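# Run the bearing press cell and sort parts into trays

## Task

Act as the press cell operator without assuming the previous shift left things in order. Complete the work order and place the good part in the good tray. A plate whose bearing sits too high and can still be pressed further goes to the rework tray, and any other faulty join goes to the scrap tray. At the end the machine and the gauge must both be idle with no alarm, the guard must be down (shut), and nothing may remain inside the guard.

## Robot and tools

ROBOT. Two six-joint arms, left_arm and right_arm, each with a two-finger gripper. Joint order per arm: waist, shoulder, elbow, forearm roll, wrist pitch, wrist roll. Stated ranges in rad: elbow -2.792 to 2.792, all others -6.283 to 6.283.

FRAME. Scene frame: origin at table-top height, midway between the nominal bases; +z up, +x out over the table, left_arm on +y. Calibrated bases: left_arm (-0.020, +0.573, +0.041) m, right_arm (+0.060, -0.587, +0.041) m. end_effector_position (m) is the point between the closed pads; fingers point along gripper +z and open along its y axis. Fingertips reach about 33 mm past that point at gaps up to 40 mm, and about 9 mm when fully open. Reported poses may be off by a few cm.

ROW FORMAT. Every arm command is one row of 18 numbers in [-1, 1]: left_arm's 6 joint values, then its gripper position, force_limit, speed, then the same 9 for right_arm. Joint values are offsets, not poses: they count from the Joint targets in force when the call starts, not from the previous row, so resending an offset moves the arm further. Scale: 1.0 = 1.553 rad (waist, shoulder), 2.33 rad (elbow), 2.913 rad (forearm roll, wrist pitch, wrist roll). Send 0 for an arm's joints to hold it. Gripper position is absolute: +1 = 140 mm open, pads meet near -0.8, -1 closes until blocked. force_limit -1 to +1 gives roughly 14 to 58 N at slow close; speed -1/0/+1 is about 30/140/250 mm/s. Faster closes grip much harder. To leave a gripper unchanged, resend its last three numbers (0 is itself a command). Grip near the fingertip quarter of the pads; deeper grips let fingers fold.

execute_actions: actions is a list with one action. Keys: rows (1 to 15 rows, one per 1/30 s step), steps (1 to 450, default 15, at least one per row), until (end early on device conditions), and device commands under machine or gauge. After the last row the arm keeps heading to that row's target, so give far targets more steps. cameras chooses images; an empty actions list returns all cameras. Commands outside range or unknown words void the whole call.

move: target is one 18-number row or a list of up to 15 rows; every row's offsets count from the same starting Joint targets. speed in rad/s (0.01 to 3.92, default 0.5) for the joint with farthest to go; blend in rad rounds corners in a list. stop_force (10 to 80 N) ends an arm's path on contact; use it with low speed, no blocking=false. zero resets the force baseline. The result adds a move: line (done, off_target, held, fault, moving). Paths ignore obstacles and the other arm.

wait: seconds 0 to 10, holding last commands. stop: brakes a running move (fingers continue). zoom_image: camera plus region [x0,y0,x1,y1] pixels, at most 504 square. show_instructions: displays the reference pages such as the work order. finished_scene: scene number, ends the scene irreversibly.

RESULTS. Joint positions, velocities, targets (rad, rad/s), torques, external torques, flange force, tool commands, gripper position_measured (counts: 3 open, 139 = 60 mm, 200 = 20 mm, 230 pads touching) and object_status (0 moving, 1 blocked while opening, 2 blocked while closing = likely held, 3 reached/met). 'joint command not followed' means the arm-to-arm clearance check intervened. 'joint sent to its limit' means a joint was clipped at its end.

MACHINE (servo press, open front toward +x). Commands: guard shut/open, clamp clamp/open, page setup/readings/curve, register+value+write together to set a register, and keys cycle_start, feed_hold, reset, home, touch, tare; or a list of up to 8 such objects. Heights are mm above the nest plane, forces in N. A plate sits bore up in the nest; a loose sleeve must stand centred (about 1 mm) and square on the bearing before a stroke. cycle_start needs guard shut, part clamped, ram at rest, a stored program selected, no alarm. Reset clears alarms but not crashes; home then raises the ram. Check the setup page (program, revisions, windows, cell_zero, ram_zero) against the work order, since the last shift may have left it wrong. Readings page gives join_f, peak_f, end_z, ok, touch_z, pos_z. Status fields: state, guard_state, clamp_state, alarm, entry. A gripper over the nest or a blocked guard is a cabinet fault.

GAUGE. gauge measure:true reads one round piece lying flat on its plate, centred within 40 mm; keep arms and other parts away for about 12 s until readings increments. no_1 to no_5 give mm values per drawing requirement.

AVOID. Forces of 144 N or joint overload cause 10 s arm stops; arms hitting each other can end the scene. Do not drop parts, push hard, slam, or let anything leave the table. Long stretched holds heat motors.

Each tool is called after ">>>" as name(argument=value, ...), one argument or row to a line, values as JSON.

Reference images:

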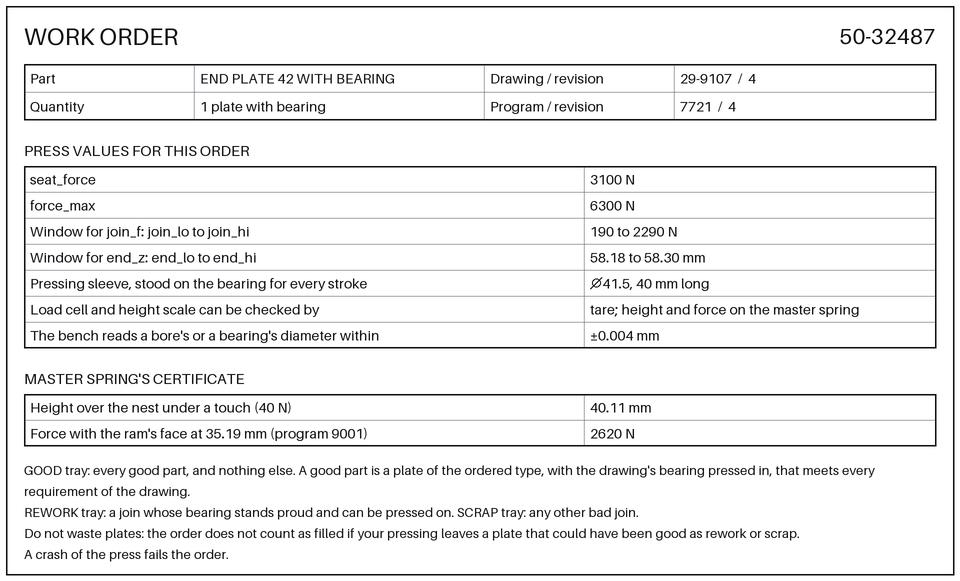

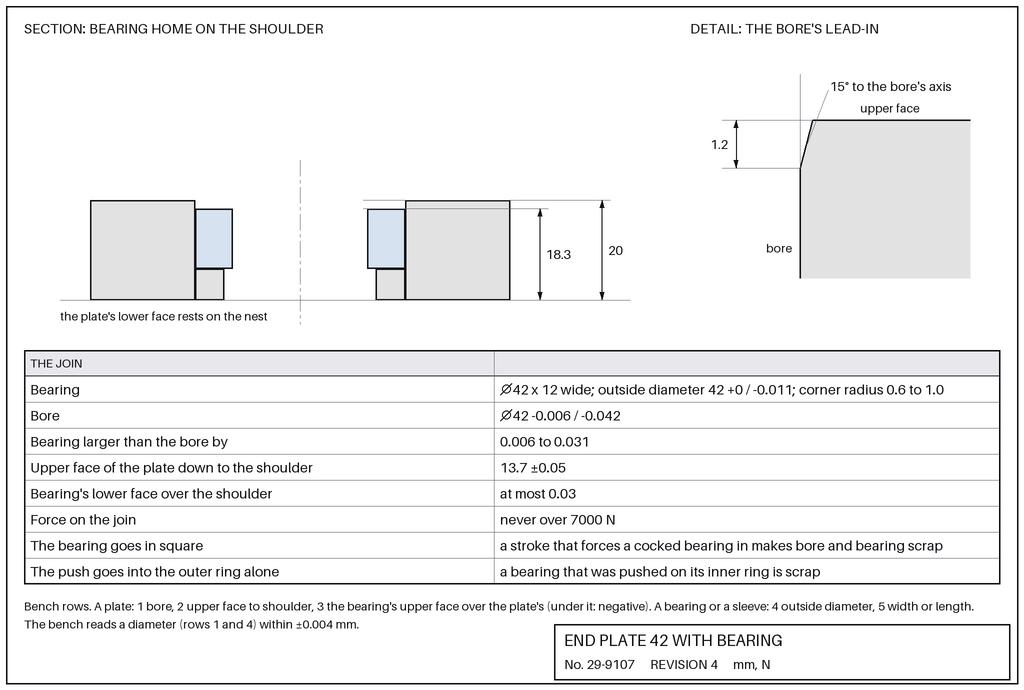

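## Session

>>> execute_actions(
  actions=[],
)

Scene clock: 0.00 s.
left_arm: end_effector_position=(+0.4178, +0.5447, +0.4101) position_measured=3 object_status=3 end_effector_quat_wxyz=(-0.033, +0.999, -0.010, +0.019) | right_arm: end_effector_position=(+0.4973, -0.6134, +0.4101) position_measured=3 object_status=3 end_effector_quat_wxyz=(-0.033, +0.999, -0.008, +0.019)
Joint positions: left_arm=[-0.195 -0.211 1.886 0.073 1.442 1.383] | right_arm=[-0.195 -0.211 1.886 0.073 1.442 1.383]
Joint velocities: within noise
Joint torques (N m): no reading
External joint torques (N m): no reading
Flange force (N): no reading
Wrist depth (mm): cam_left_wrist=[1465 537 521 500 480 - - / 1568 540 539 529 512 530 496 / 1652 572 562 561 543 539 463 / 1721 125 600 579 579 131 - / - 115 1746 - 1810 123 98 / - 1923 2017 614 1938 1879 91 / - 1985 527 557 1923 1908 -] | cam_right_wrist=[477 531 526 500 - 470 1217 / 528 548 - 513 - - 1342 / 477 566 - - 553 1287 1403 / - 125 583 563 558 133 1435 / - 124 1799 581 591 133 - / - 1712 1749 - 1666 1655 - / - 1881 1826 560 1761 1644 -]
Joint targets: left_arm=[-0.195 -0.211 1.886 0.073 1.442 1.383] | right_arm=[-0.195 -0.211 1.886 0.073 1.442 1.383]
Tool commands: left_gripper/position=+1.0 left_gripper/force_limit=+1.0 left_gripper/speed=+1.0 right_gripper/position=+1.0 right_gripper/force_limit=+1.0 right_gripper/speed=+1.0
machine.setup: program=+7721 ram_zero=+168.131 seat_force=+3100 force_max=+6300 join_lo=+190 join_hi=+2290 end_lo=+58.180 end_hi=+58.300 cell_gain=+1.062 cell_zero=+36 program_revision=+4 program_top=+58.300 stored1_number=+1690 stored1_revision=+6 stored2_number=+9001 stored2_revision=+1 stored3_number=+4652 stored3_revision=+2 stored4_number=+7721 stored4_revision=+4 stored5_number=+5238 stored5_revision=+5
machine: state=done guard_state=shut clamp_state=clamped guard_answer=taken clamp_answer=taken page=setup entry=no_entry entries=0 alarm=no_alarm queue=idle queue_left=0
gauge: message=nothing_yet readings=0 no_1=0.000 no_2=0.000 no_3=0.000 no_4=0.000 no_5=0.000

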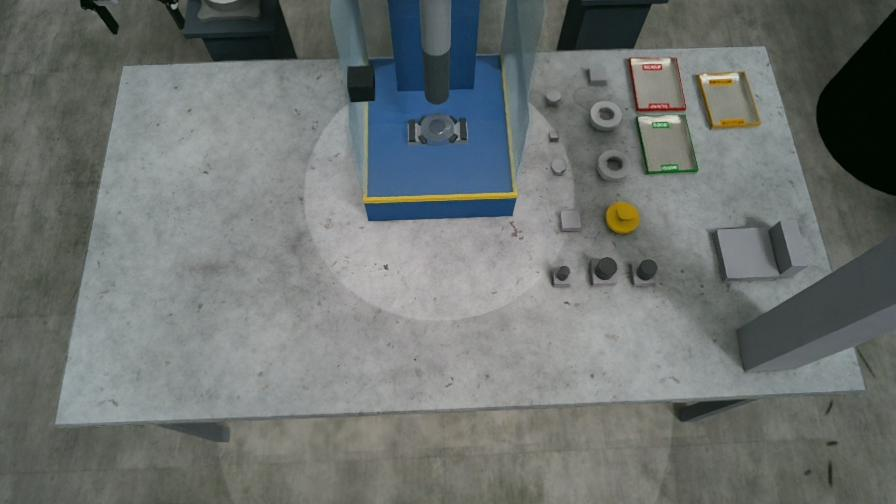

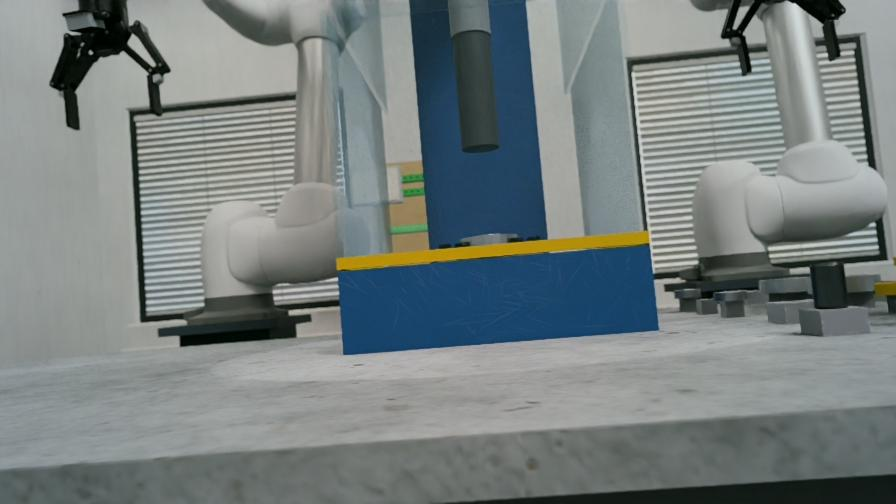

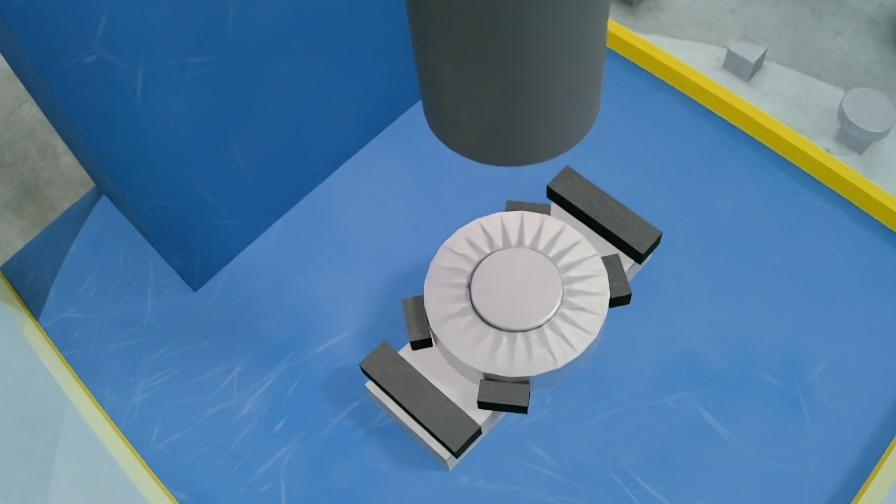

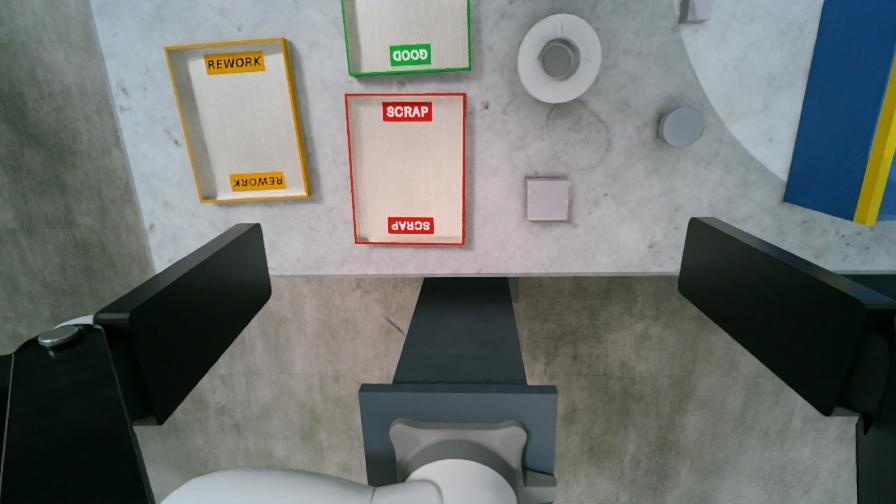

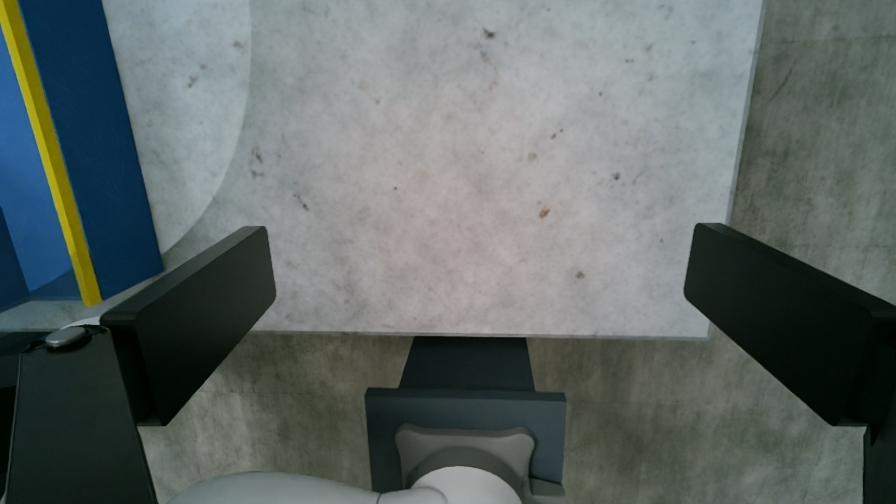

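>>> zoom_image(
  camera="cam_nest",
  region=[350, 150, 700, 480],
)

>>> zoom_image(
  camera="cam_high",
  region=[520, 40, 820, 300],
)

>>> zoom_image(
  camera="cam_low",
  region=[640, 200, 896, 360],
)

>>> zoom_image(
  camera="cam_left_wrist",
  region=[300, 0, 804, 280],
)

Scaled by 1.440.

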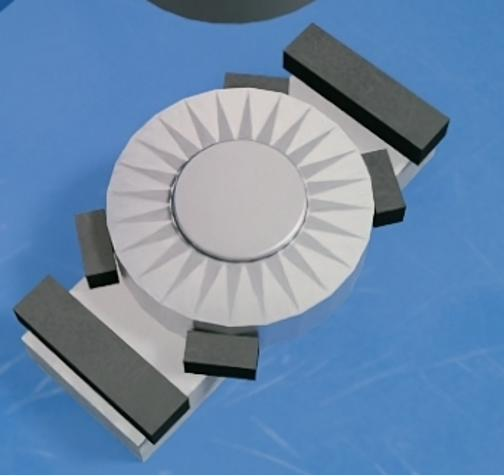

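Scaled by 1.680.

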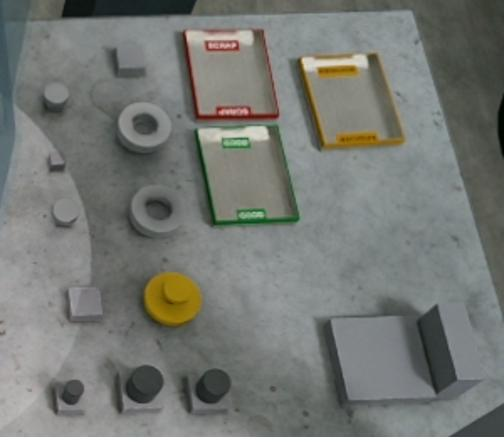

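Scaled by 1.969.

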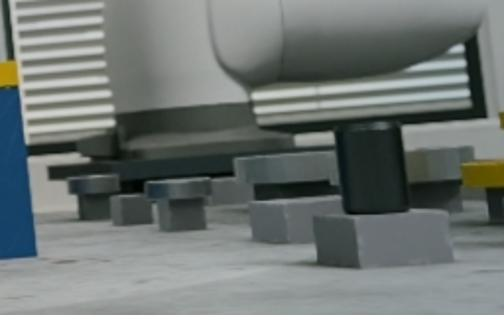

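Scaled by 1.000.

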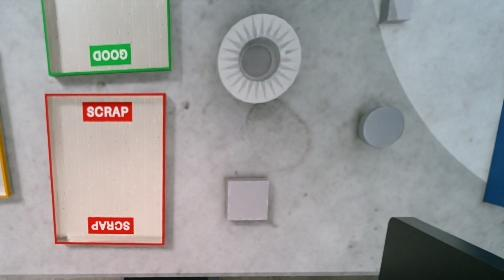

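>>> execute_actions(
  actions=[
    {"machine":{"page":"readings"},"steps":1},
  ],
)

>>> execute_actions(
  actions=[
    {"machine":{"page":"curve"},"steps":1},
  ],
)

Scene clock: 7.47 s.
left_arm: end_effector_position=(+0.4178, +0.5447, +0.4101) position_measured=3 object_status=3 end_effector_quat_wxyz=(-0.033, +0.999, -0.010, +0.019) | right_arm: end_effector_position=(+0.4973, -0.6134, +0.4101) position_measured=3 object_status=3 end_effector_quat_wxyz=(-0.033, +0.999, -0.008, +0.019)
Joint positions: left_arm=[-0.195 -0.211 1.886 0.073 1.442 1.383] | right_arm=[-0.195 -0.211 1.886 0.073 1.442 1.383]
Joint torques (N m): left_arm=[1.31 -16.88 -41.13 4.67 0.09 0.07] | right_arm=[-1.03 -19.17 -45.75 4.62 -0.47 0.13]
External joint torques (N m): left_arm=[-1.42 -3 -0.39 -0.24 -0.22 -0.07] | right_arm=[0.88 -0.78 3.54 -0.12 0.34 -0.13]
Flange force (N): left_arm=[-5.0 2.9 -1.2] | right_arm=[-5.9 -1.9 5.1]
Wrist depth (mm): cam_left_wrist=[1501 521 520 502 462 484 438 / 1568 547 540 527 517 - 444 / 1663 580 548 553 542 524 422 / 1771 130 596 587 1588 130 527 / - 115 1721 - 1641 123 98 / - 1893 1709 - 1758 1823 91 / - 507 527 558 1879 1879 -] | cam_right_wrist=[443 - - - - - 1260 / 433 525 528 - - 495 1314 / 475 566 - 547 - - - / - 125 554 558 - 133 1427 / - 124 1689 - 583 133 - / - 1761 1786 - 1689 1634 - / - 1867 1812 560 1736 1678 -]
Joint targets: left_arm=[-0.195 -0.211 1.886 0.073 1.442 1.383] | right_arm=[-0.195 -0.211 1.886 0.073 1.442 1.383]
Tool commands: left_gripper/position=+1.0 left_gripper/force_limit=+1.0 left_gripper/speed=+1.0 right_gripper/position=+1.0 right_gripper/force_limit=+1.0 right_gripper/speed=+1.0
machine.readings: force=+0 touch_z=+0.000 join_f=+0 peak_f=+804 end_z=+62.900 ok=+0 pos_z=+151.869 cycles=+1
machine: state=done guard_state=shut clamp_state=clamped guard_answer=taken clamp_answer=taken page=readings entry=no_entry entries=0 alarm=no_alarm queue=done queue_left=0
gauge: message=nothing_yet readings=0 no_1=0.000 no_2=0.000 no_3=0.000 no_4=0.000 no_5=0.000

Scene clock: 7.70 s.
left_arm: end_effector_position=(+0.4178, +0.5447, +0.4101) position_measured=3 object_status=3 end_effector_quat_wxyz=(-0.033, +0.999, -0.010, +0.019) | right_arm: end_effector_position=(+0.4973, -0.6134, +0.4101) position_measured=3 object_status=3 end_effector_quat_wxyz=(-0.033, +0.999, -0.008, +0.019)
Joint positions: left_arm=[-0.195 -0.211 1.886 0.073 1.442 1.383] | right_arm=[-0.195 -0.211 1.886 0.073 1.442 1.383]
Joint torques (N m): left_arm=[0.96 -16.77 -41.17 4.66 0.09 0.07] | right_arm=[-0.87 -18.82 -45.67 4.61 -0.38 0.11]
External joint torques (N m): left_arm=[-1.1 -2.78 -0.18 -0.25 -0.22 -0.07] | right_arm=[0.69 -0.9 3.55 -0.11 0.25 -0.11]
Flange force (N): left_arm=[-4.8 2.2 -0.7] | right_arm=[-6.1 -1.6 5.2]
Wrist depth (mm): cam_left_wrist=[1414 521 515 502 466 492 - / 1538 546 539 529 526 498 471 / 1652 570 564 540 554 552 421 / 1733 125 562 594 571 131 113 / - 115 - 929 1758 - 98 / - - 1796 693 1908 1893 91 / - 487 494 557 1837 1879 -] | cam_right_wrist=[448 - 502 491 - - 1254 / 485 527 532 518 519 499 1335 / 456 537 600 545 532 536 1395 / - 124 552 555 - 133 1444 / - 124 1602 - 1634 133 - / - 1774 1774 - - 1666 - / - 1826 1826 564 1736 1749 -]
Joint targets: left_arm=[-0.195 -0.211 1.886 0.073 1.442 1.383] | right_arm=[-0.195 -0.211 1.886 0.073 1.442 1.383]
Tool commands: left_gripper/position=+1.0 left_gripper/force_limit=+1.0 left_gripper/speed=+1.0 right_gripper/position=+1.0 right_gripper/force_limit=+1.0 right_gripper/speed=+1.0
machine.curve: curve1_z=+71.200 curve1_f=-1 curve2_z=+69.357 curve2_f=+94 curve3_z=+67.514 curve3_f=+285 curve4_z=+65.671 curve4_f=+491 curve5_z=+63.829 curve5_f=+686 curve6_z=+61.986 curve6_f=+0 curve7_z=+60.143 curve7_f=+0 curve8_z=+58.300 curve8_f=+0
machine: state=done guard_state=shut clamp_state=clamped guard_answer=taken clamp_answer=taken page=curve entry=no_entry entries=0 alarm=no_alarm queue=done queue_left=0
gauge: message=nothing_yet readings=0 no_1=0.000 no_2=0.000 no_3=0.000 no_4=0.000 no_5=0.000

>>> execute_actions(
  actions=[
    {"machine":{"guard":"open"},"steps":75},
  ],
  cameras=["cam_high","cam_low","cam_nest"],
)

>>> zoom_image(
  camera="cam_low",
  region=[300, 0, 700, 360],
)

>>> zoom_image(
  camera="cam_nest",
  region=[350, 150, 700, 480],
)

>>> zoom_image(
  camera="cam_high",
  region=[320, 0, 580, 230],
)

Scene clock: 15.93 s.
left_arm: end_effector_position=(+0.4178, +0.5447, +0.4101) position_measured=3 object_status=3 end_effector_quat_wxyz=(-0.033, +0.999, -0.010, +0.019) | right_arm: end_effector_position=(+0.4973, -0.6134, +0.4101) position_measured=3 object_status=3 end_effector_quat_wxyz=(-0.033, +0.999, -0.008, +0.019)
Joint positions: left_arm=[-0.195 -0.211 1.886 0.073 1.442 1.383] | right_arm=[-0.195 -0.211 1.886 0.073 1.442 1.383]
Joint torques (N m): left_arm=[1.43 -16.65 -41.1 4.7 0.1 0.04] | right_arm=[-0.54 -19.09 -45.68 4.62 -0.52 0.2]
External joint torques (N m): left_arm=[-1.56 -3.06 -0.35 -0.27 -0.23 -0.04] | right_arm=[0.42 -1.03 3.46 -0.12 0.39 -0.2]
Flange force (N): left_arm=[-5.2 3.1 -1.1] | right_arm=[-6.5 -0.7 4.7]
Wrist depth (mm): cam_left_wrist=[1483 - 497 507 457 487 467 / 1578 545 548 526 526 - - / 1663 582 563 554 - - 443 / 1746 126 575 571 - 130 568 / - 115 1796 961 1709 123 98 / - 1908 1908 - 1783 1783 91 / - 1969 526 556 1893 1923 -] | cam_right_wrist=[448 526 481 491 506 - 1260 / - 528 - 526 510 492 1342 / - 569 587 593 527 1314 1395 / - 125 583 541 - 133 1452 / - 124 1712 590 - 133 - / - 1736 1774 - 1655 1623 - / - 1895 1786 560 1724 1689 -]
Joint targets: left_arm=[-0.195 -0.211 1.886 0.073 1.442 1.383] | right_arm=[-0.195 -0.211 1.886 0.073 1.442 1.383]
Tool commands: left_gripper/position=+1.0 left_gripper/force_limit=+1.0 left_gripper/speed=+1.0 right_gripper/position=+1.0 right_gripper/force_limit=+1.0 right_gripper/speed=+1.0
machine.curve: curve1_z=+71.200 curve1_f=-1 curve2_z=+69.357 curve2_f=+94 curve3_z=+67.514 curve3_f=+285 curve4_z=+65.671 curve4_f=+491 curve5_z=+63.829 curve5_f=+686 curve6_z=+61.986 curve6_f=+0 curve7_z=+60.143 curve7_f=+0 curve8_z=+58.300 curve8_f=+0
machine: state=done guard_state=open clamp_state=clamped guard_answer=taken clamp_answer=taken page=curve entry=no_entry entries=0 alarm=no_alarm queue=done queue_left=0
gauge: message=nothing_yet readings=0 no_1=0.000 no_2=0.000 no_3=0.000 no_4=0.000 no_5=0.000
Images, in order (width x height): cam_high 896x504, cam_low 896x504, cam_nest 896x504.

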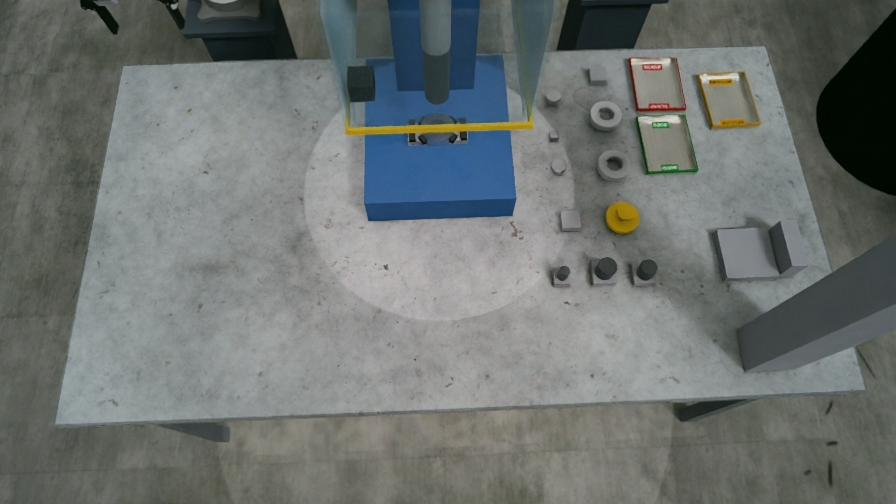

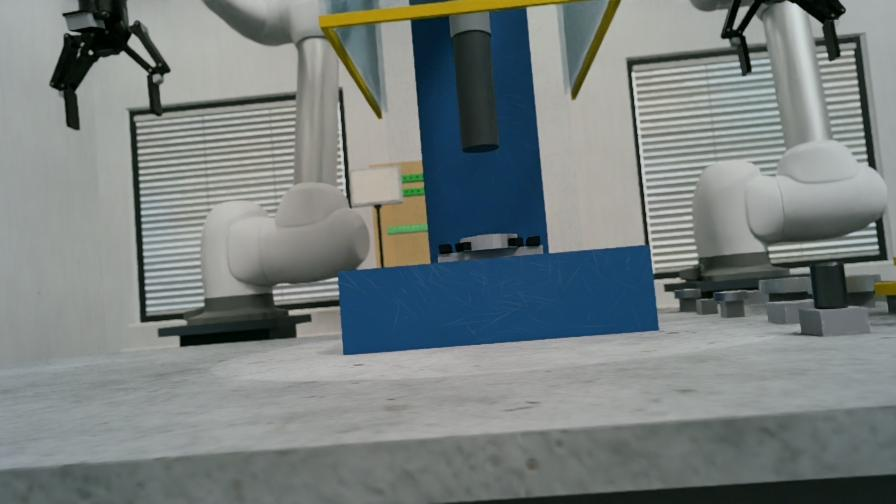

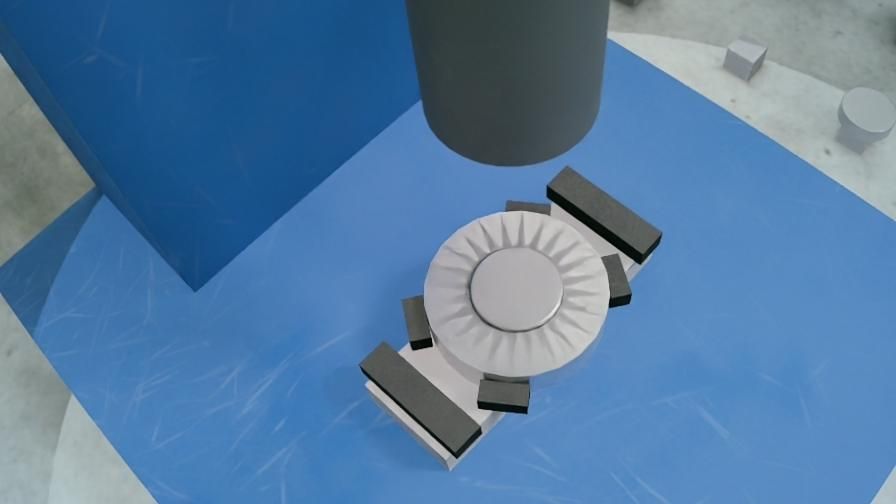

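Scaled by 1.260.

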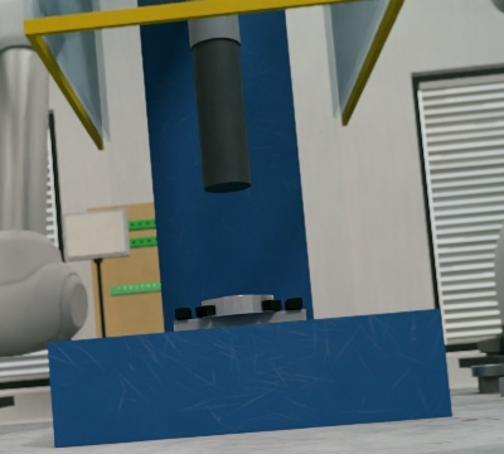

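Scaled by 1.440.

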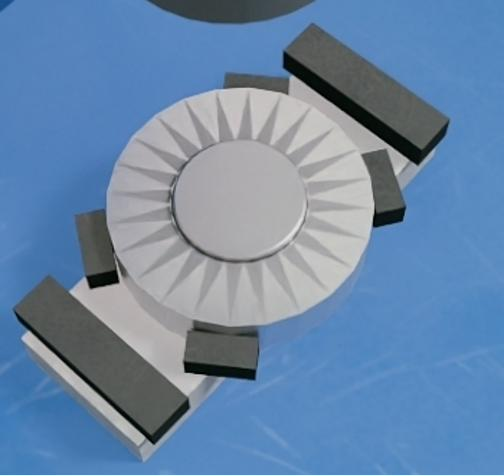

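Scaled by 1.938.

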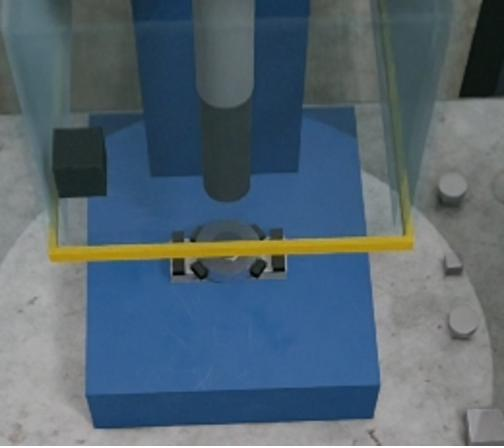

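>>> move(
  target=[-0.0709,0.4068,0.0193,-0.4946,-0.1512,0.8226,1,1,1,0,0,0,0,0,0,1,1,1],
  speed=0.9,
  cameras=["cam_left_wrist","cam_nest","cam_high"],
)

Scene clock: 32.53 s.
left_arm: end_effector_position=(+0.6100, +0.1202, +0.1995) position_measured=3 object_status=3 end_effector_quat_wxyz=(+0.354, +0.612, -0.612, +0.353) | right_arm: end_effector_position=(+0.4973, -0.6134, +0.4101) position_measured=3 object_status=3 end_effector_quat_wxyz=(-0.033, +0.999, -0.008, +0.019)
Joint positions: left_arm=[-0.305 0.421 1.931 -1.368 1.002 3.779] | right_arm=[-0.195 -0.211 1.886 0.073 1.442 1.383]
Joint torques (N m): left_arm=[1.37 -65.06 -26.69 -0.75 1.64 0.12] | right_arm=[-0.98 -19.06 -45.83 4.64 -0.49 0.14]
External joint torques (N m): left_arm=[-1.56 -3.57 -0.54 -0.23 -0.25 -0.13] | right_arm=[0.75 -0.42 3.73 -0.15 0.35 -0.15]
Flange force (N): left_arm=[4.9 4.1 -0.6] | right_arm=[-5.6 -1.5 5.4]
Wrist depth (mm): cam_left_wrist=[- 705 - 701 707 275 188 / - 582 389 388 377 280 197 / - - 328 264 314 281 188 / - 137 281 250 273 139 180 / - 115 248 243 246 235 98 / - 216 221 221 220 220 94 / - 200 199 203 199 199 -] | cam_right_wrist=[468 521 512 503 - - 1248 / 509 532 532 - - 503 1307 / - 566 - - - 1260 1372 / - 135 583 601 - 142 1403 / - 124 1712 568 597 133 - / - 1761 1786 711 1666 1623 - / - 1853 1761 562 1655 1689 -]
Joint targets: left_arm=[-0.305 0.421 1.931 -1.368 1.002 3.779] | right_arm=[-0.195 -0.211 1.886 0.073 1.442 1.383]
machine.curve: curve1_z=+71.200 curve1_f=-1 curve2_z=+69.357 curve2_f=+94 curve3_z=+67.514 curve3_f=+285 curve4_z=+65.671 curve4_f=+491 curve5_z=+63.829 curve5_f=+686 curve6_z=+61.986 curve6_f=+0 curve7_z=+60.143 curve7_f=+0 curve8_z=+58.300 curve8_f=+0
machine: state=done guard_state=open clamp_state=clamped guard_answer=taken clamp_answer=taken page=curve entry=no_entry entries=0 alarm=no_alarm queue=done queue_left=0
gauge: message=nothing_yet readings=0 no_1=0.000 no_2=0.000 no_3=0.000 no_4=0.000 no_5=0.000
move: done
camera_calibration:
cam_left_wrist: T_world_to_cam=[[-0.999652, 0.0195578, -0.0177165, 0.620762], [0.0263768, 0.76102, -0.648192, 0.0289133], [0.000805424, -0.648433, -0.761271, 0.371712], [0, 0, 0, 1]] pos_world=[0.619484, 0.206886, 0.312713]
Images, in order (width x height): cam_high 896x504, cam_nest 896x504, cam_left_wrist 896x504.

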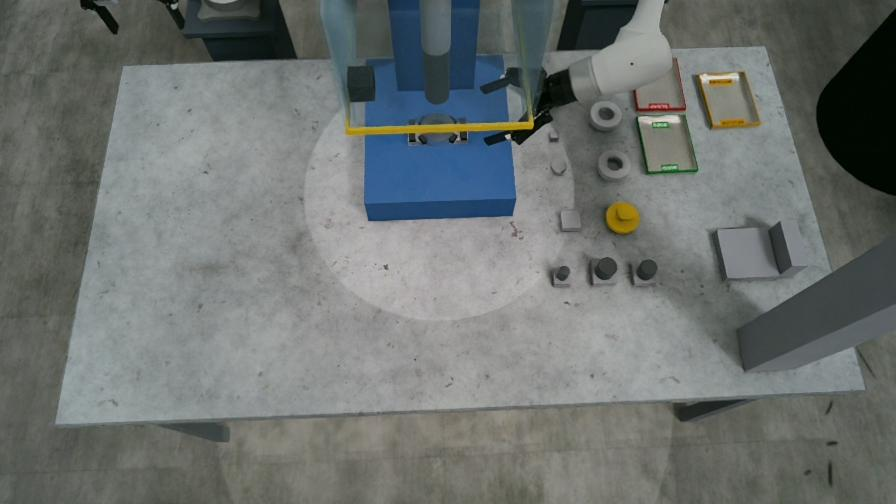

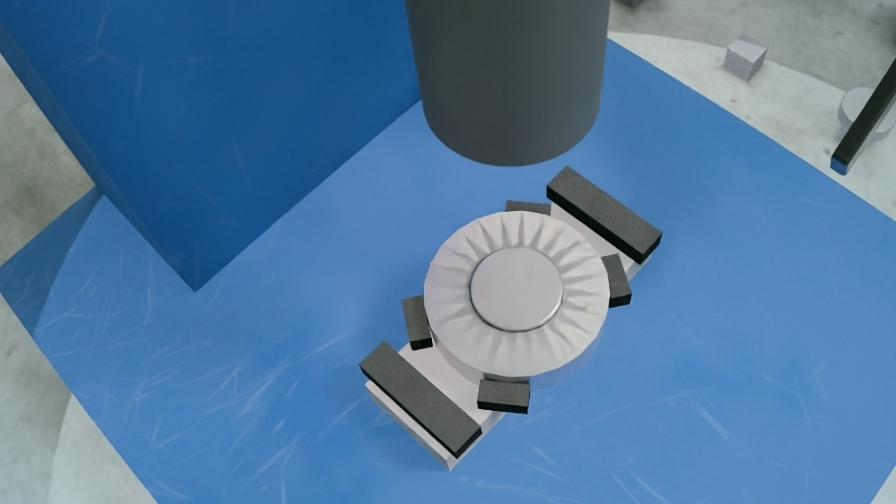

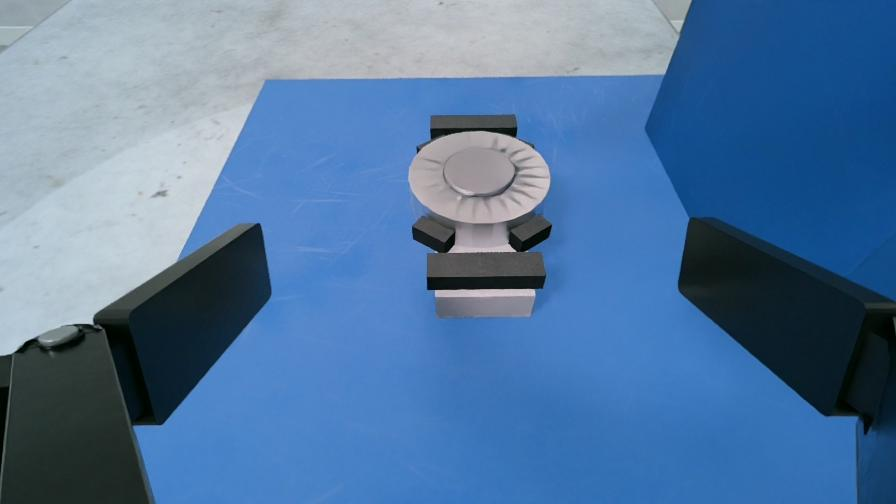

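>>> zoom_image(
  camera="cam_left_wrist",
  region=[380, 90, 580, 340],
)

Scaled by 2.016.

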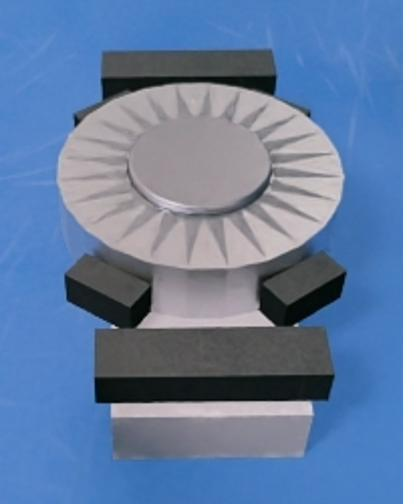

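>>> move(
  target=[-0.0463,0.0205,0.0021,-0.0242,-0.0191,0.0115,1,1,1,0,0,0,0,0,0,1,1,1],
  speed=0.2,
  cameras=["cam_left_wrist","cam_nest"],
)

>>> zoom_image(
  camera="cam_left_wrist",
  region=[250, 120, 710, 380],
)

Scene clock: 36.80 s.
left_arm: end_effector_position=(+0.5995, +0.0742, +0.1768) position_measured=3 object_status=3 end_effector_quat_wxyz=(+0.354, +0.612, -0.612, +0.353) | right_arm: end_effector_position=(+0.4973, -0.6134, +0.4101) position_measured=3 object_status=3 end_effector_quat_wxyz=(-0.033, +0.999, -0.008, +0.019)
Joint positions: left_arm=[-0.377 0.453 1.936 -1.438 0.946 3.813] | right_arm=[-0.195 -0.211 1.886 0.073 1.442 1.383]
Joint torques (N m): left_arm=[1.3 -66.98 -25.65 -1.01 1.72 0.08] | right_arm=[-0.78 -19.12 -45.7 4.67 -0.48 0.13]
External joint torques (N m): left_arm=[-1.47 -3.6 -0.58 -0.1 -0.27 -0.08] | right_arm=[0.67 -1.06 3.48 -0.16 0.35 -0.14]
Flange force (N): left_arm=[4.9 3.9 -1.1] | right_arm=[-6.4 -1.5 4.8]
Wrist depth (mm): cam_left_wrist=[- 674 - - - 228 184 / - - 345 334 345 261 176 / 447 318 290 229 291 263 175 / - 125 258 203 243 140 168 / - 115 221 186 215 210 98 / - 193 197 193 196 196 91 / - 178 178 178 177 177 177] | cam_right_wrist=[490 - 505 489 - 488 1287 / 460 - - - 518 506 1342 / - - 558 - 527 526 1379 / - 135 573 568 - 133 1411 / - 124 1644 759 601 134 - / - 108 1799 - 1634 1612 - / - 1867 1826 559 618 1689 -]
Joint targets: left_arm=[-0.377 0.453 1.936 -1.438 0.946 3.813] | right_arm=[-0.195 -0.211 1.886 0.073 1.442 1.383]
machine.curve: curve1_z=+71.200 curve1_f=-1 curve2_z=+69.357 curve2_f=+94 curve3_z=+67.514 curve3_f=+285 curve4_z=+65.671 curve4_f=+491 curve5_z=+63.829 curve5_f=+686 curve6_z=+61.986 curve6_f=+0 curve7_z=+60.143 curve7_f=+0 curve8_z=+58.300 curve8_f=+0
machine: state=done guard_state=open clamp_state=clamped guard_answer=taken clamp_answer=taken page=curve entry=no_entry entries=0 alarm=no_alarm queue=done queue_left=0
gauge: message=nothing_yet readings=0 no_1=0.000 no_2=0.000 no_3=0.000 no_4=0.000 no_5=0.000
move: done
camera_calibration:
cam_left_wrist: T_world_to_cam=[[-0.999657, 0.0194086, -0.0175851, 0.610653], [0.0261778, 0.761116, -0.648088, 0.0495613], [0.000805791, -0.648326, -0.761363, 0.32462], [0, 0, 0, 1]] pos_world=[0.608884, 0.160886, 0.290012]
Images, in order (width x height): cam_nest 896x504, cam_left_wrist 896x504.

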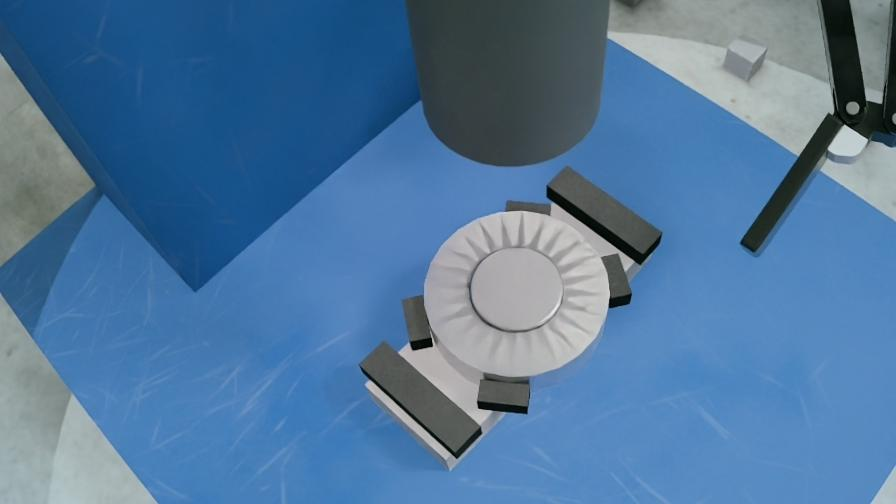

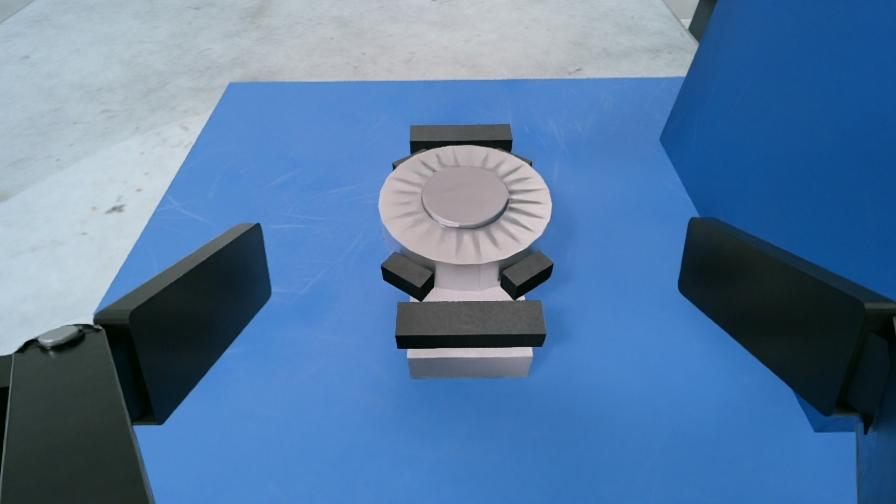

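Scaled by 1.096.

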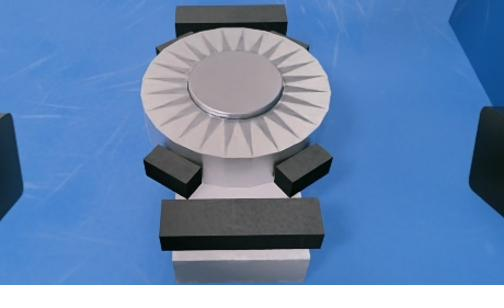

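>>> execute_actions(
  actions=[
    {"machine":{"clamp":"open","page":"readings"},"steps":60},
  ],
)

>>> move(
  target=[-0.0481,0.0387,-0.0112,-0.0266,-0.0182,0.0126,1,1,1,0,0,0,0,0,0,1,1,1],
  speed=0.1,
  cameras=["cam_left_wrist","cam_nest"],
)

>>> zoom_image(
  camera="cam_nest",
  region=[350, 120, 854, 480],
)

Scene clock: 41.00 s.
left_arm: end_effector_position=(+0.5995, +0.0742, +0.1768) position_measured=3 object_status=3 end_effector_quat_wxyz=(+0.354, +0.612, -0.612, +0.353) | right_arm: end_effector_position=(+0.4973, -0.6134, +0.4101) position_measured=3 object_status=3 end_effector_quat_wxyz=(-0.033, +0.999, -0.008, +0.019)
Joint positions: left_arm=[-0.377 0.453 1.936 -1.438 0.946 3.813] | right_arm=[-0.195 -0.211 1.886 0.073 1.442 1.383]
Joint torques (N m): left_arm=[1.53 -67.02 -25.82 -0.82 1.67 0.09] | right_arm=[-0.69 -19.1 -45.99 4.66 -0.42 0.15]
External joint torques (N m): left_arm=[-1.66 -3.84 -0.5 -0.29 -0.22 -0.09] | right_arm=[0.59 -1.11 3.77 -0.15 0.29 -0.16]
Flange force (N): left_arm=[5.0 4.6 -1.0] | right_arm=[-6.9 -1.3 5.4]
Wrist depth (mm): cam_left_wrist=[- 656 686 660 - 230 184 / - 564 346 347 357 261 160 / - 298 292 236 290 271 176 / 391 137 252 203 243 140 168 / - 115 221 195 215 210 98 / - 193 197 192 192 196 91 / - 178 178 178 177 177 177] | cam_right_wrist=[517 509 500 499 - 464 1260 / 444 554 - - - - 1300 / 485 - - - 531 1335 1395 / - 125 - 563 - 133 1496 / - 124 1867 583 586 143 - / - 107 1724 - 1666 1562 - / - 1881 514 553 1761 1678 -]
Joint targets: left_arm=[-0.377 0.453 1.936 -1.438 0.946 3.813] | right_arm=[-0.195 -0.211 1.886 0.073 1.442 1.383]
Tool commands: left_gripper/position=+1.0 left_gripper/force_limit=+1.0 left_gripper/speed=+1.0 right_gripper/position=+1.0 right_gripper/force_limit=+1.0 right_gripper/speed=+1.0
machine.readings: force=+0 touch_z=+0.000 join_f=+0 peak_f=+804 end_z=+62.900 ok=+0 pos_z=+151.869 cycles=+1
machine: state=idle guard_state=open clamp_state=open guard_answer=taken clamp_answer=taken page=readings entry=no_entry entries=0 alarm=no_alarm queue=done queue_left=0
gauge: message=nothing_yet readings=0 no_1=0.000 no_2=0.000 no_3=0.000 no_4=0.000 no_5=0.000

Scene clock: 42.03 s.
left_arm: end_effector_position=(+0.5989, +0.0202, +0.1468) position_measured=3 object_status=3 end_effector_quat_wxyz=(+0.354, +0.612, -0.613, +0.353) | right_arm: end_effector_position=(+0.4973, -0.6134, +0.4101) position_measured=3 object_status=3 end_effector_quat_wxyz=(-0.033, +0.999, -0.008, +0.019)
Joint positions: left_arm=[-0.452 0.513 1.91 -1.516 0.893 3.849] | right_arm=[-0.195 -0.211 1.886 0.073 1.442 1.383]
Joint torques (N m): left_arm=[1.35 -71.18 -24.65 -0.93 1.78 0.06] | right_arm=[-0.79 -19.31 -45.9 4.64 -0.47 0.11]
External joint torques (N m): left_arm=[-1.46 -4.31 -0.68 -0.31 -0.26 -0.06] | right_arm=[0.65 -0.76 3.63 -0.14 0.34 -0.11]
Flange force (N): left_arm=[5.3 4.6 -1.8] | right_arm=[-6.1 -1.4 5.2]
Wrist depth (mm): cam_left_wrist=[594 - - 587 583 - 175 / - - 289 290 279 278 175 / - 245 245 182 236 227 175 / - 137 205 154 166 140 168 / - 115 181 142 176 176 98 / - 159 162 141 138 165 94 / - 150 150 118 120 149 -] | cam_right_wrist=[491 519 508 501 - - 1273 / 486 541 526 535 516 504 1328 / 495 531 577 552 508 524 1379 / - 125 - 590 - 133 1357 / - 124 - 615 1689 133 - / - 1749 1749 - 1644 1644 - / - 1867 1867 566 1724 1655 -]
Joint targets: left_arm=[-0.452 0.513 1.910 -1.516 0.893 3.849] | right_arm=[-0.195 -0.211 1.886 0.073 1.442 1.383]
machine.readings: force=+0 touch_z=+0.000 join_f=+0 peak_f=+804 end_z=+62.900 ok=+0 pos_z=+151.869 cycles=+1
machine: state=idle guard_state=open clamp_state=open guard_answer=taken clamp_answer=taken page=readings entry=no_entry entries=0 alarm=no_alarm queue=done queue_left=0
gauge: message=nothing_yet readings=0 no_1=0.000 no_2=0.000 no_3=0.000 no_4=0.000 no_5=0.000
move: done
camera_calibration:
cam_left_wrist: T_world_to_cam=[[-0.999649, 0.0197019, -0.0177029, 0.610667], [0.0264775, 0.761108, -0.648085, 0.0710499], [0.000705268, -0.648326, -0.761362, 0.266831], [0, 0, 0, 1]] pos_world=[0.608383, 0.106886, 0.260012]
Images, in order (width x height): cam_nest 896x504, cam_left_wrist 896x504.

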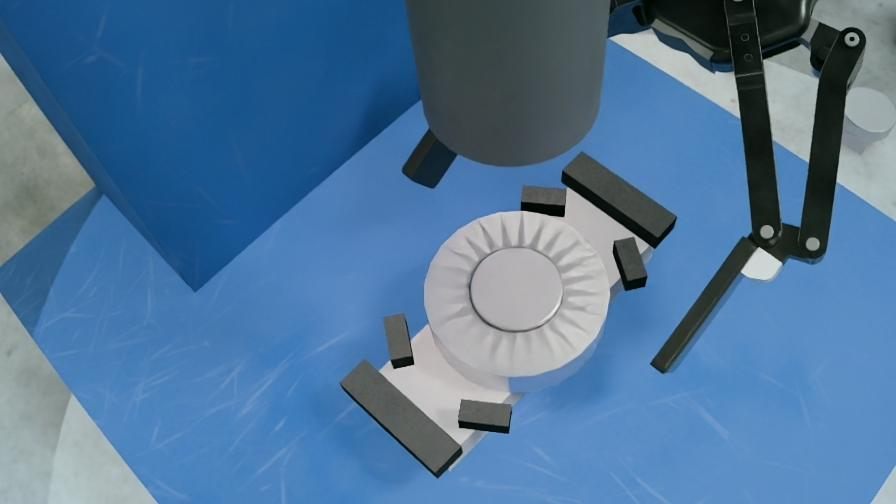

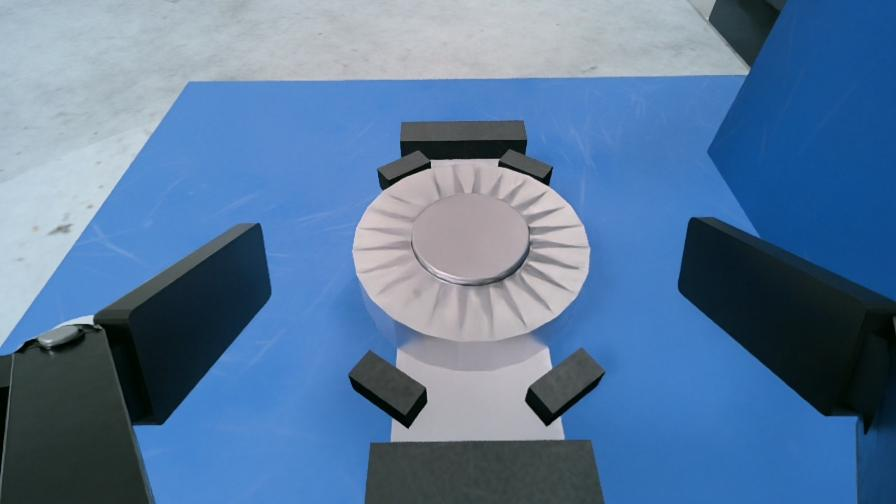

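Scaled by 1.000.

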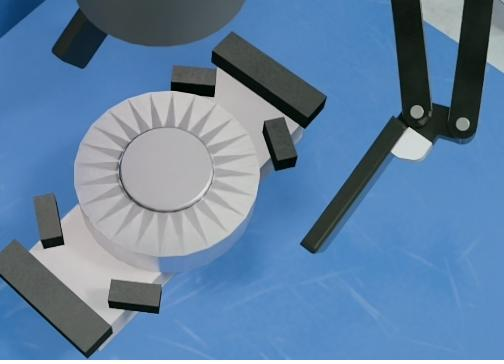

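>>> move(
  target=[
    [-0.0034,0.0012,-0.0014,-0.0019,-0.0013,0.0009,1,1,1,0,0,0,0,0,0,1,1,1],
    [-0.0034,0.0012,-0.0014,-0.0019,-0.0013,0.0009,-1,0,-1,0,0,0,0,0,0,1,1,1],
  ],
  speed=0.05,
  cameras=["cam_left_wrist","cam_nest"],
)

Scene clock: 47.53 s.
left_arm: end_effector_position=(+0.5995, +0.0160, +0.1471) position_measured=105 object_status=0 end_effector_quat_wxyz=(+0.353, +0.612, -0.613, +0.355) | right_arm: end_effector_position=(+0.4973, -0.6134, +0.4101) position_measured=3 object_status=3 end_effector_quat_wxyz=(-0.033, +0.999, -0.008, +0.019)
Joint positions: left_arm=[-0.457 0.515 1.906 -1.521 0.889 3.852] | right_arm=[-0.195 -0.211 1.886 0.073 1.442 1.383]
Joint torques (N m): left_arm=[-1.9 -66.81 -22.96 -0.41 1.19 0.08] | right_arm=[-0.53 -19.17 -45.8 4.58 -0.41 0.12]
External joint torques (N m): left_arm=[1.74 -8.52 -2.37 -0.86 0.35 -0.08] | right_arm=[0.35 -0.57 3.66 -0.09 0.28 -0.13]
Flange force (N): left_arm=[7.5 3.9 -8.8] | right_arm=[-5.9 -0.7 5.3]
Wrist depth (mm): cam_left_wrist=[609 - 623 586 602 - 184 / - 305 284 303 290 278 176 / 410 248 246 183 237 236 176 / - 213 154 154 154 209 185 / - 84 132 143 142 104 86 / - - 160 142 145 - - / - - 153 119 133 - -] | cam_right_wrist=[492 - 481 - 512 476 1254 / 466 - 566 - 510 507 1335 / 503 - 560 - - 560 1372 / 512 135 584 571 562 133 1452 / - 124 584 600 587 143 - / - 1774 1749 - 1678 1655 - / - 1867 1853 558 1701 1712 -]
Joint targets: left_arm=[-0.457 0.515 1.907 -1.521 0.889 3.852] | right_arm=[-0.195 -0.211 1.886 0.073 1.442 1.383]
machine.readings: force=+0 touch_z=+0.000 join_f=+0 peak_f=+804 end_z=+62.900 ok=+0 pos_z=+151.869 cycles=+1
machine: state=idle guard_state=open clamp_state=open guard_answer=taken clamp_answer=taken page=readings entry=no_entry entries=0 alarm=no_alarm queue=done queue_left=0
gauge: message=nothing_yet readings=0 no_1=0.000 no_2=0.000 no_3=0.000 no_4=0.000 no_5=0.000
move: done
camera_calibration:
cam_left_wrist: T_world_to_cam=[[-0.999586, 0.0195259, -0.0211464, 0.611823], [0.0285808, 0.76019, -0.649072, 0.0733672], [0.00340154, -0.649408, -0.760433, 0.262558], [0, 0, 0, 1]] pos_world=[0.608579, 0.102788, 0.260216]
Images, in order (width x height): cam_nest 896x504, cam_left_wrist 896x504.

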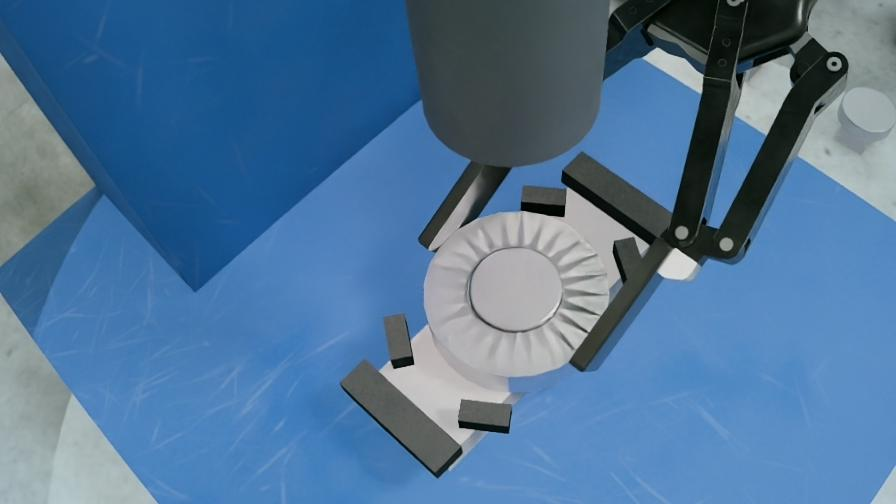

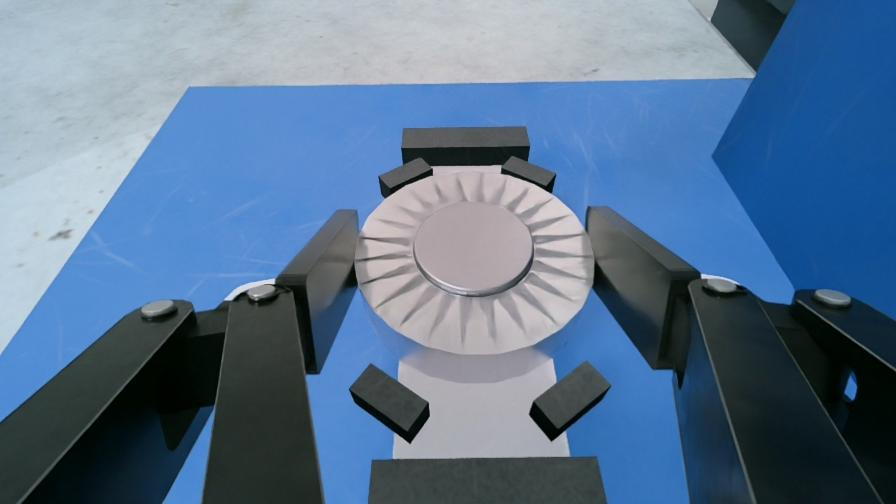

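>>> wait(
  seconds=0.5,
)

>>> zoom_image(
  camera="cam_nest",
  region=[380, 150, 700, 400],
)

Scene clock: 49.07 s.
left_arm: end_effector_position=(+0.5995, +0.0160, +0.1471) position_measured=105 object_status=2 end_effector_quat_wxyz=(+0.353, +0.612, -0.613, +0.355) | right_arm: end_effector_position=(+0.4973, -0.6134, +0.4101) position_measured=3 object_status=3 end_effector_quat_wxyz=(-0.033, +0.999, -0.008, +0.019)
Joint positions: left_arm=[-0.457 0.515 1.907 -1.521 0.889 3.852] | right_arm=[-0.195 -0.211 1.886 0.073 1.442 1.383]
Joint torques (N m): left_arm=[-2.39 -67 -22.97 -0.4 1.51 0.1] | right_arm=[-1.1 -19.09 -45.65 4.64 -0.45 0.12]
External joint torques (N m): left_arm=[2.27 -8.45 -2.34 -0.88 0.03 -0.1] | right_arm=[0.99 -1.08 3.45 -0.13 0.33 -0.13]
Flange force (N): left_arm=[7.2 3.7 -9.1] | right_arm=[-6.2 -2.2 4.9]
Wrist depth (mm): cam_left_wrist=[- - 590 - - - 184 / - - 293 290 291 278 176 / - 246 246 183 243 236 176 / 209 213 154 155 153 209 185 / - 89 132 142 142 104 86 / - - 159 142 145 - - / - - 153 119 133 - -] | cam_right_wrist=[- - - 500 481 - 1287 / - - - - 528 508 1321 / - - 576 540 534 1314 1435 / - 135 - - - 133 1427 / - 124 1592 613 580 133 - / - 1736 1724 - 1701 1678 - / - 1867 501 568 1736 1724 -]
Joint targets: left_arm=[-0.457 0.515 1.907 -1.521 0.889 3.852] | right_arm=[-0.195 -0.211 1.886 0.073 1.442 1.383]
Tool commands: left_gripper/position=-1.0 left_gripper/force_limit=+0.0 left_gripper/speed=-1.0 right_gripper/position=+1.0 right_gripper/force_limit=+1.0 right_gripper/speed=+1.0
machine.readings: force=+0 touch_z=+0.000 join_f=+0 peak_f=+804 end_z=+62.900 ok=+0 pos_z=+151.869 cycles=+1
machine: state=idle guard_state=open clamp_state=open guard_answer=taken clamp_answer=taken page=readings entry=no_entry entries=0 alarm=no_alarm queue=done queue_left=0
gauge: message=nothing_yet readings=0 no_1=0.000 no_2=0.000 no_3=0.000 no_4=0.000 no_5=0.000
wait: 0.50 s; at rest from the start

Scaled by 1.575.
This view is cut from an older image: the scene may have changed since it was taken.

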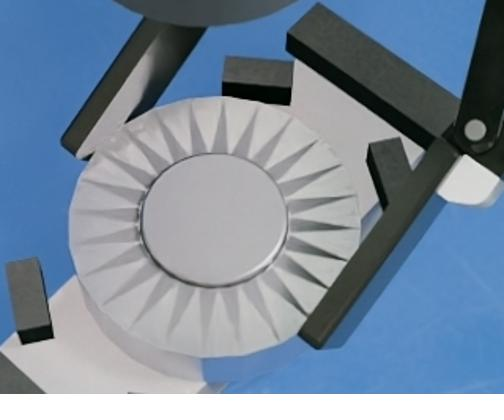

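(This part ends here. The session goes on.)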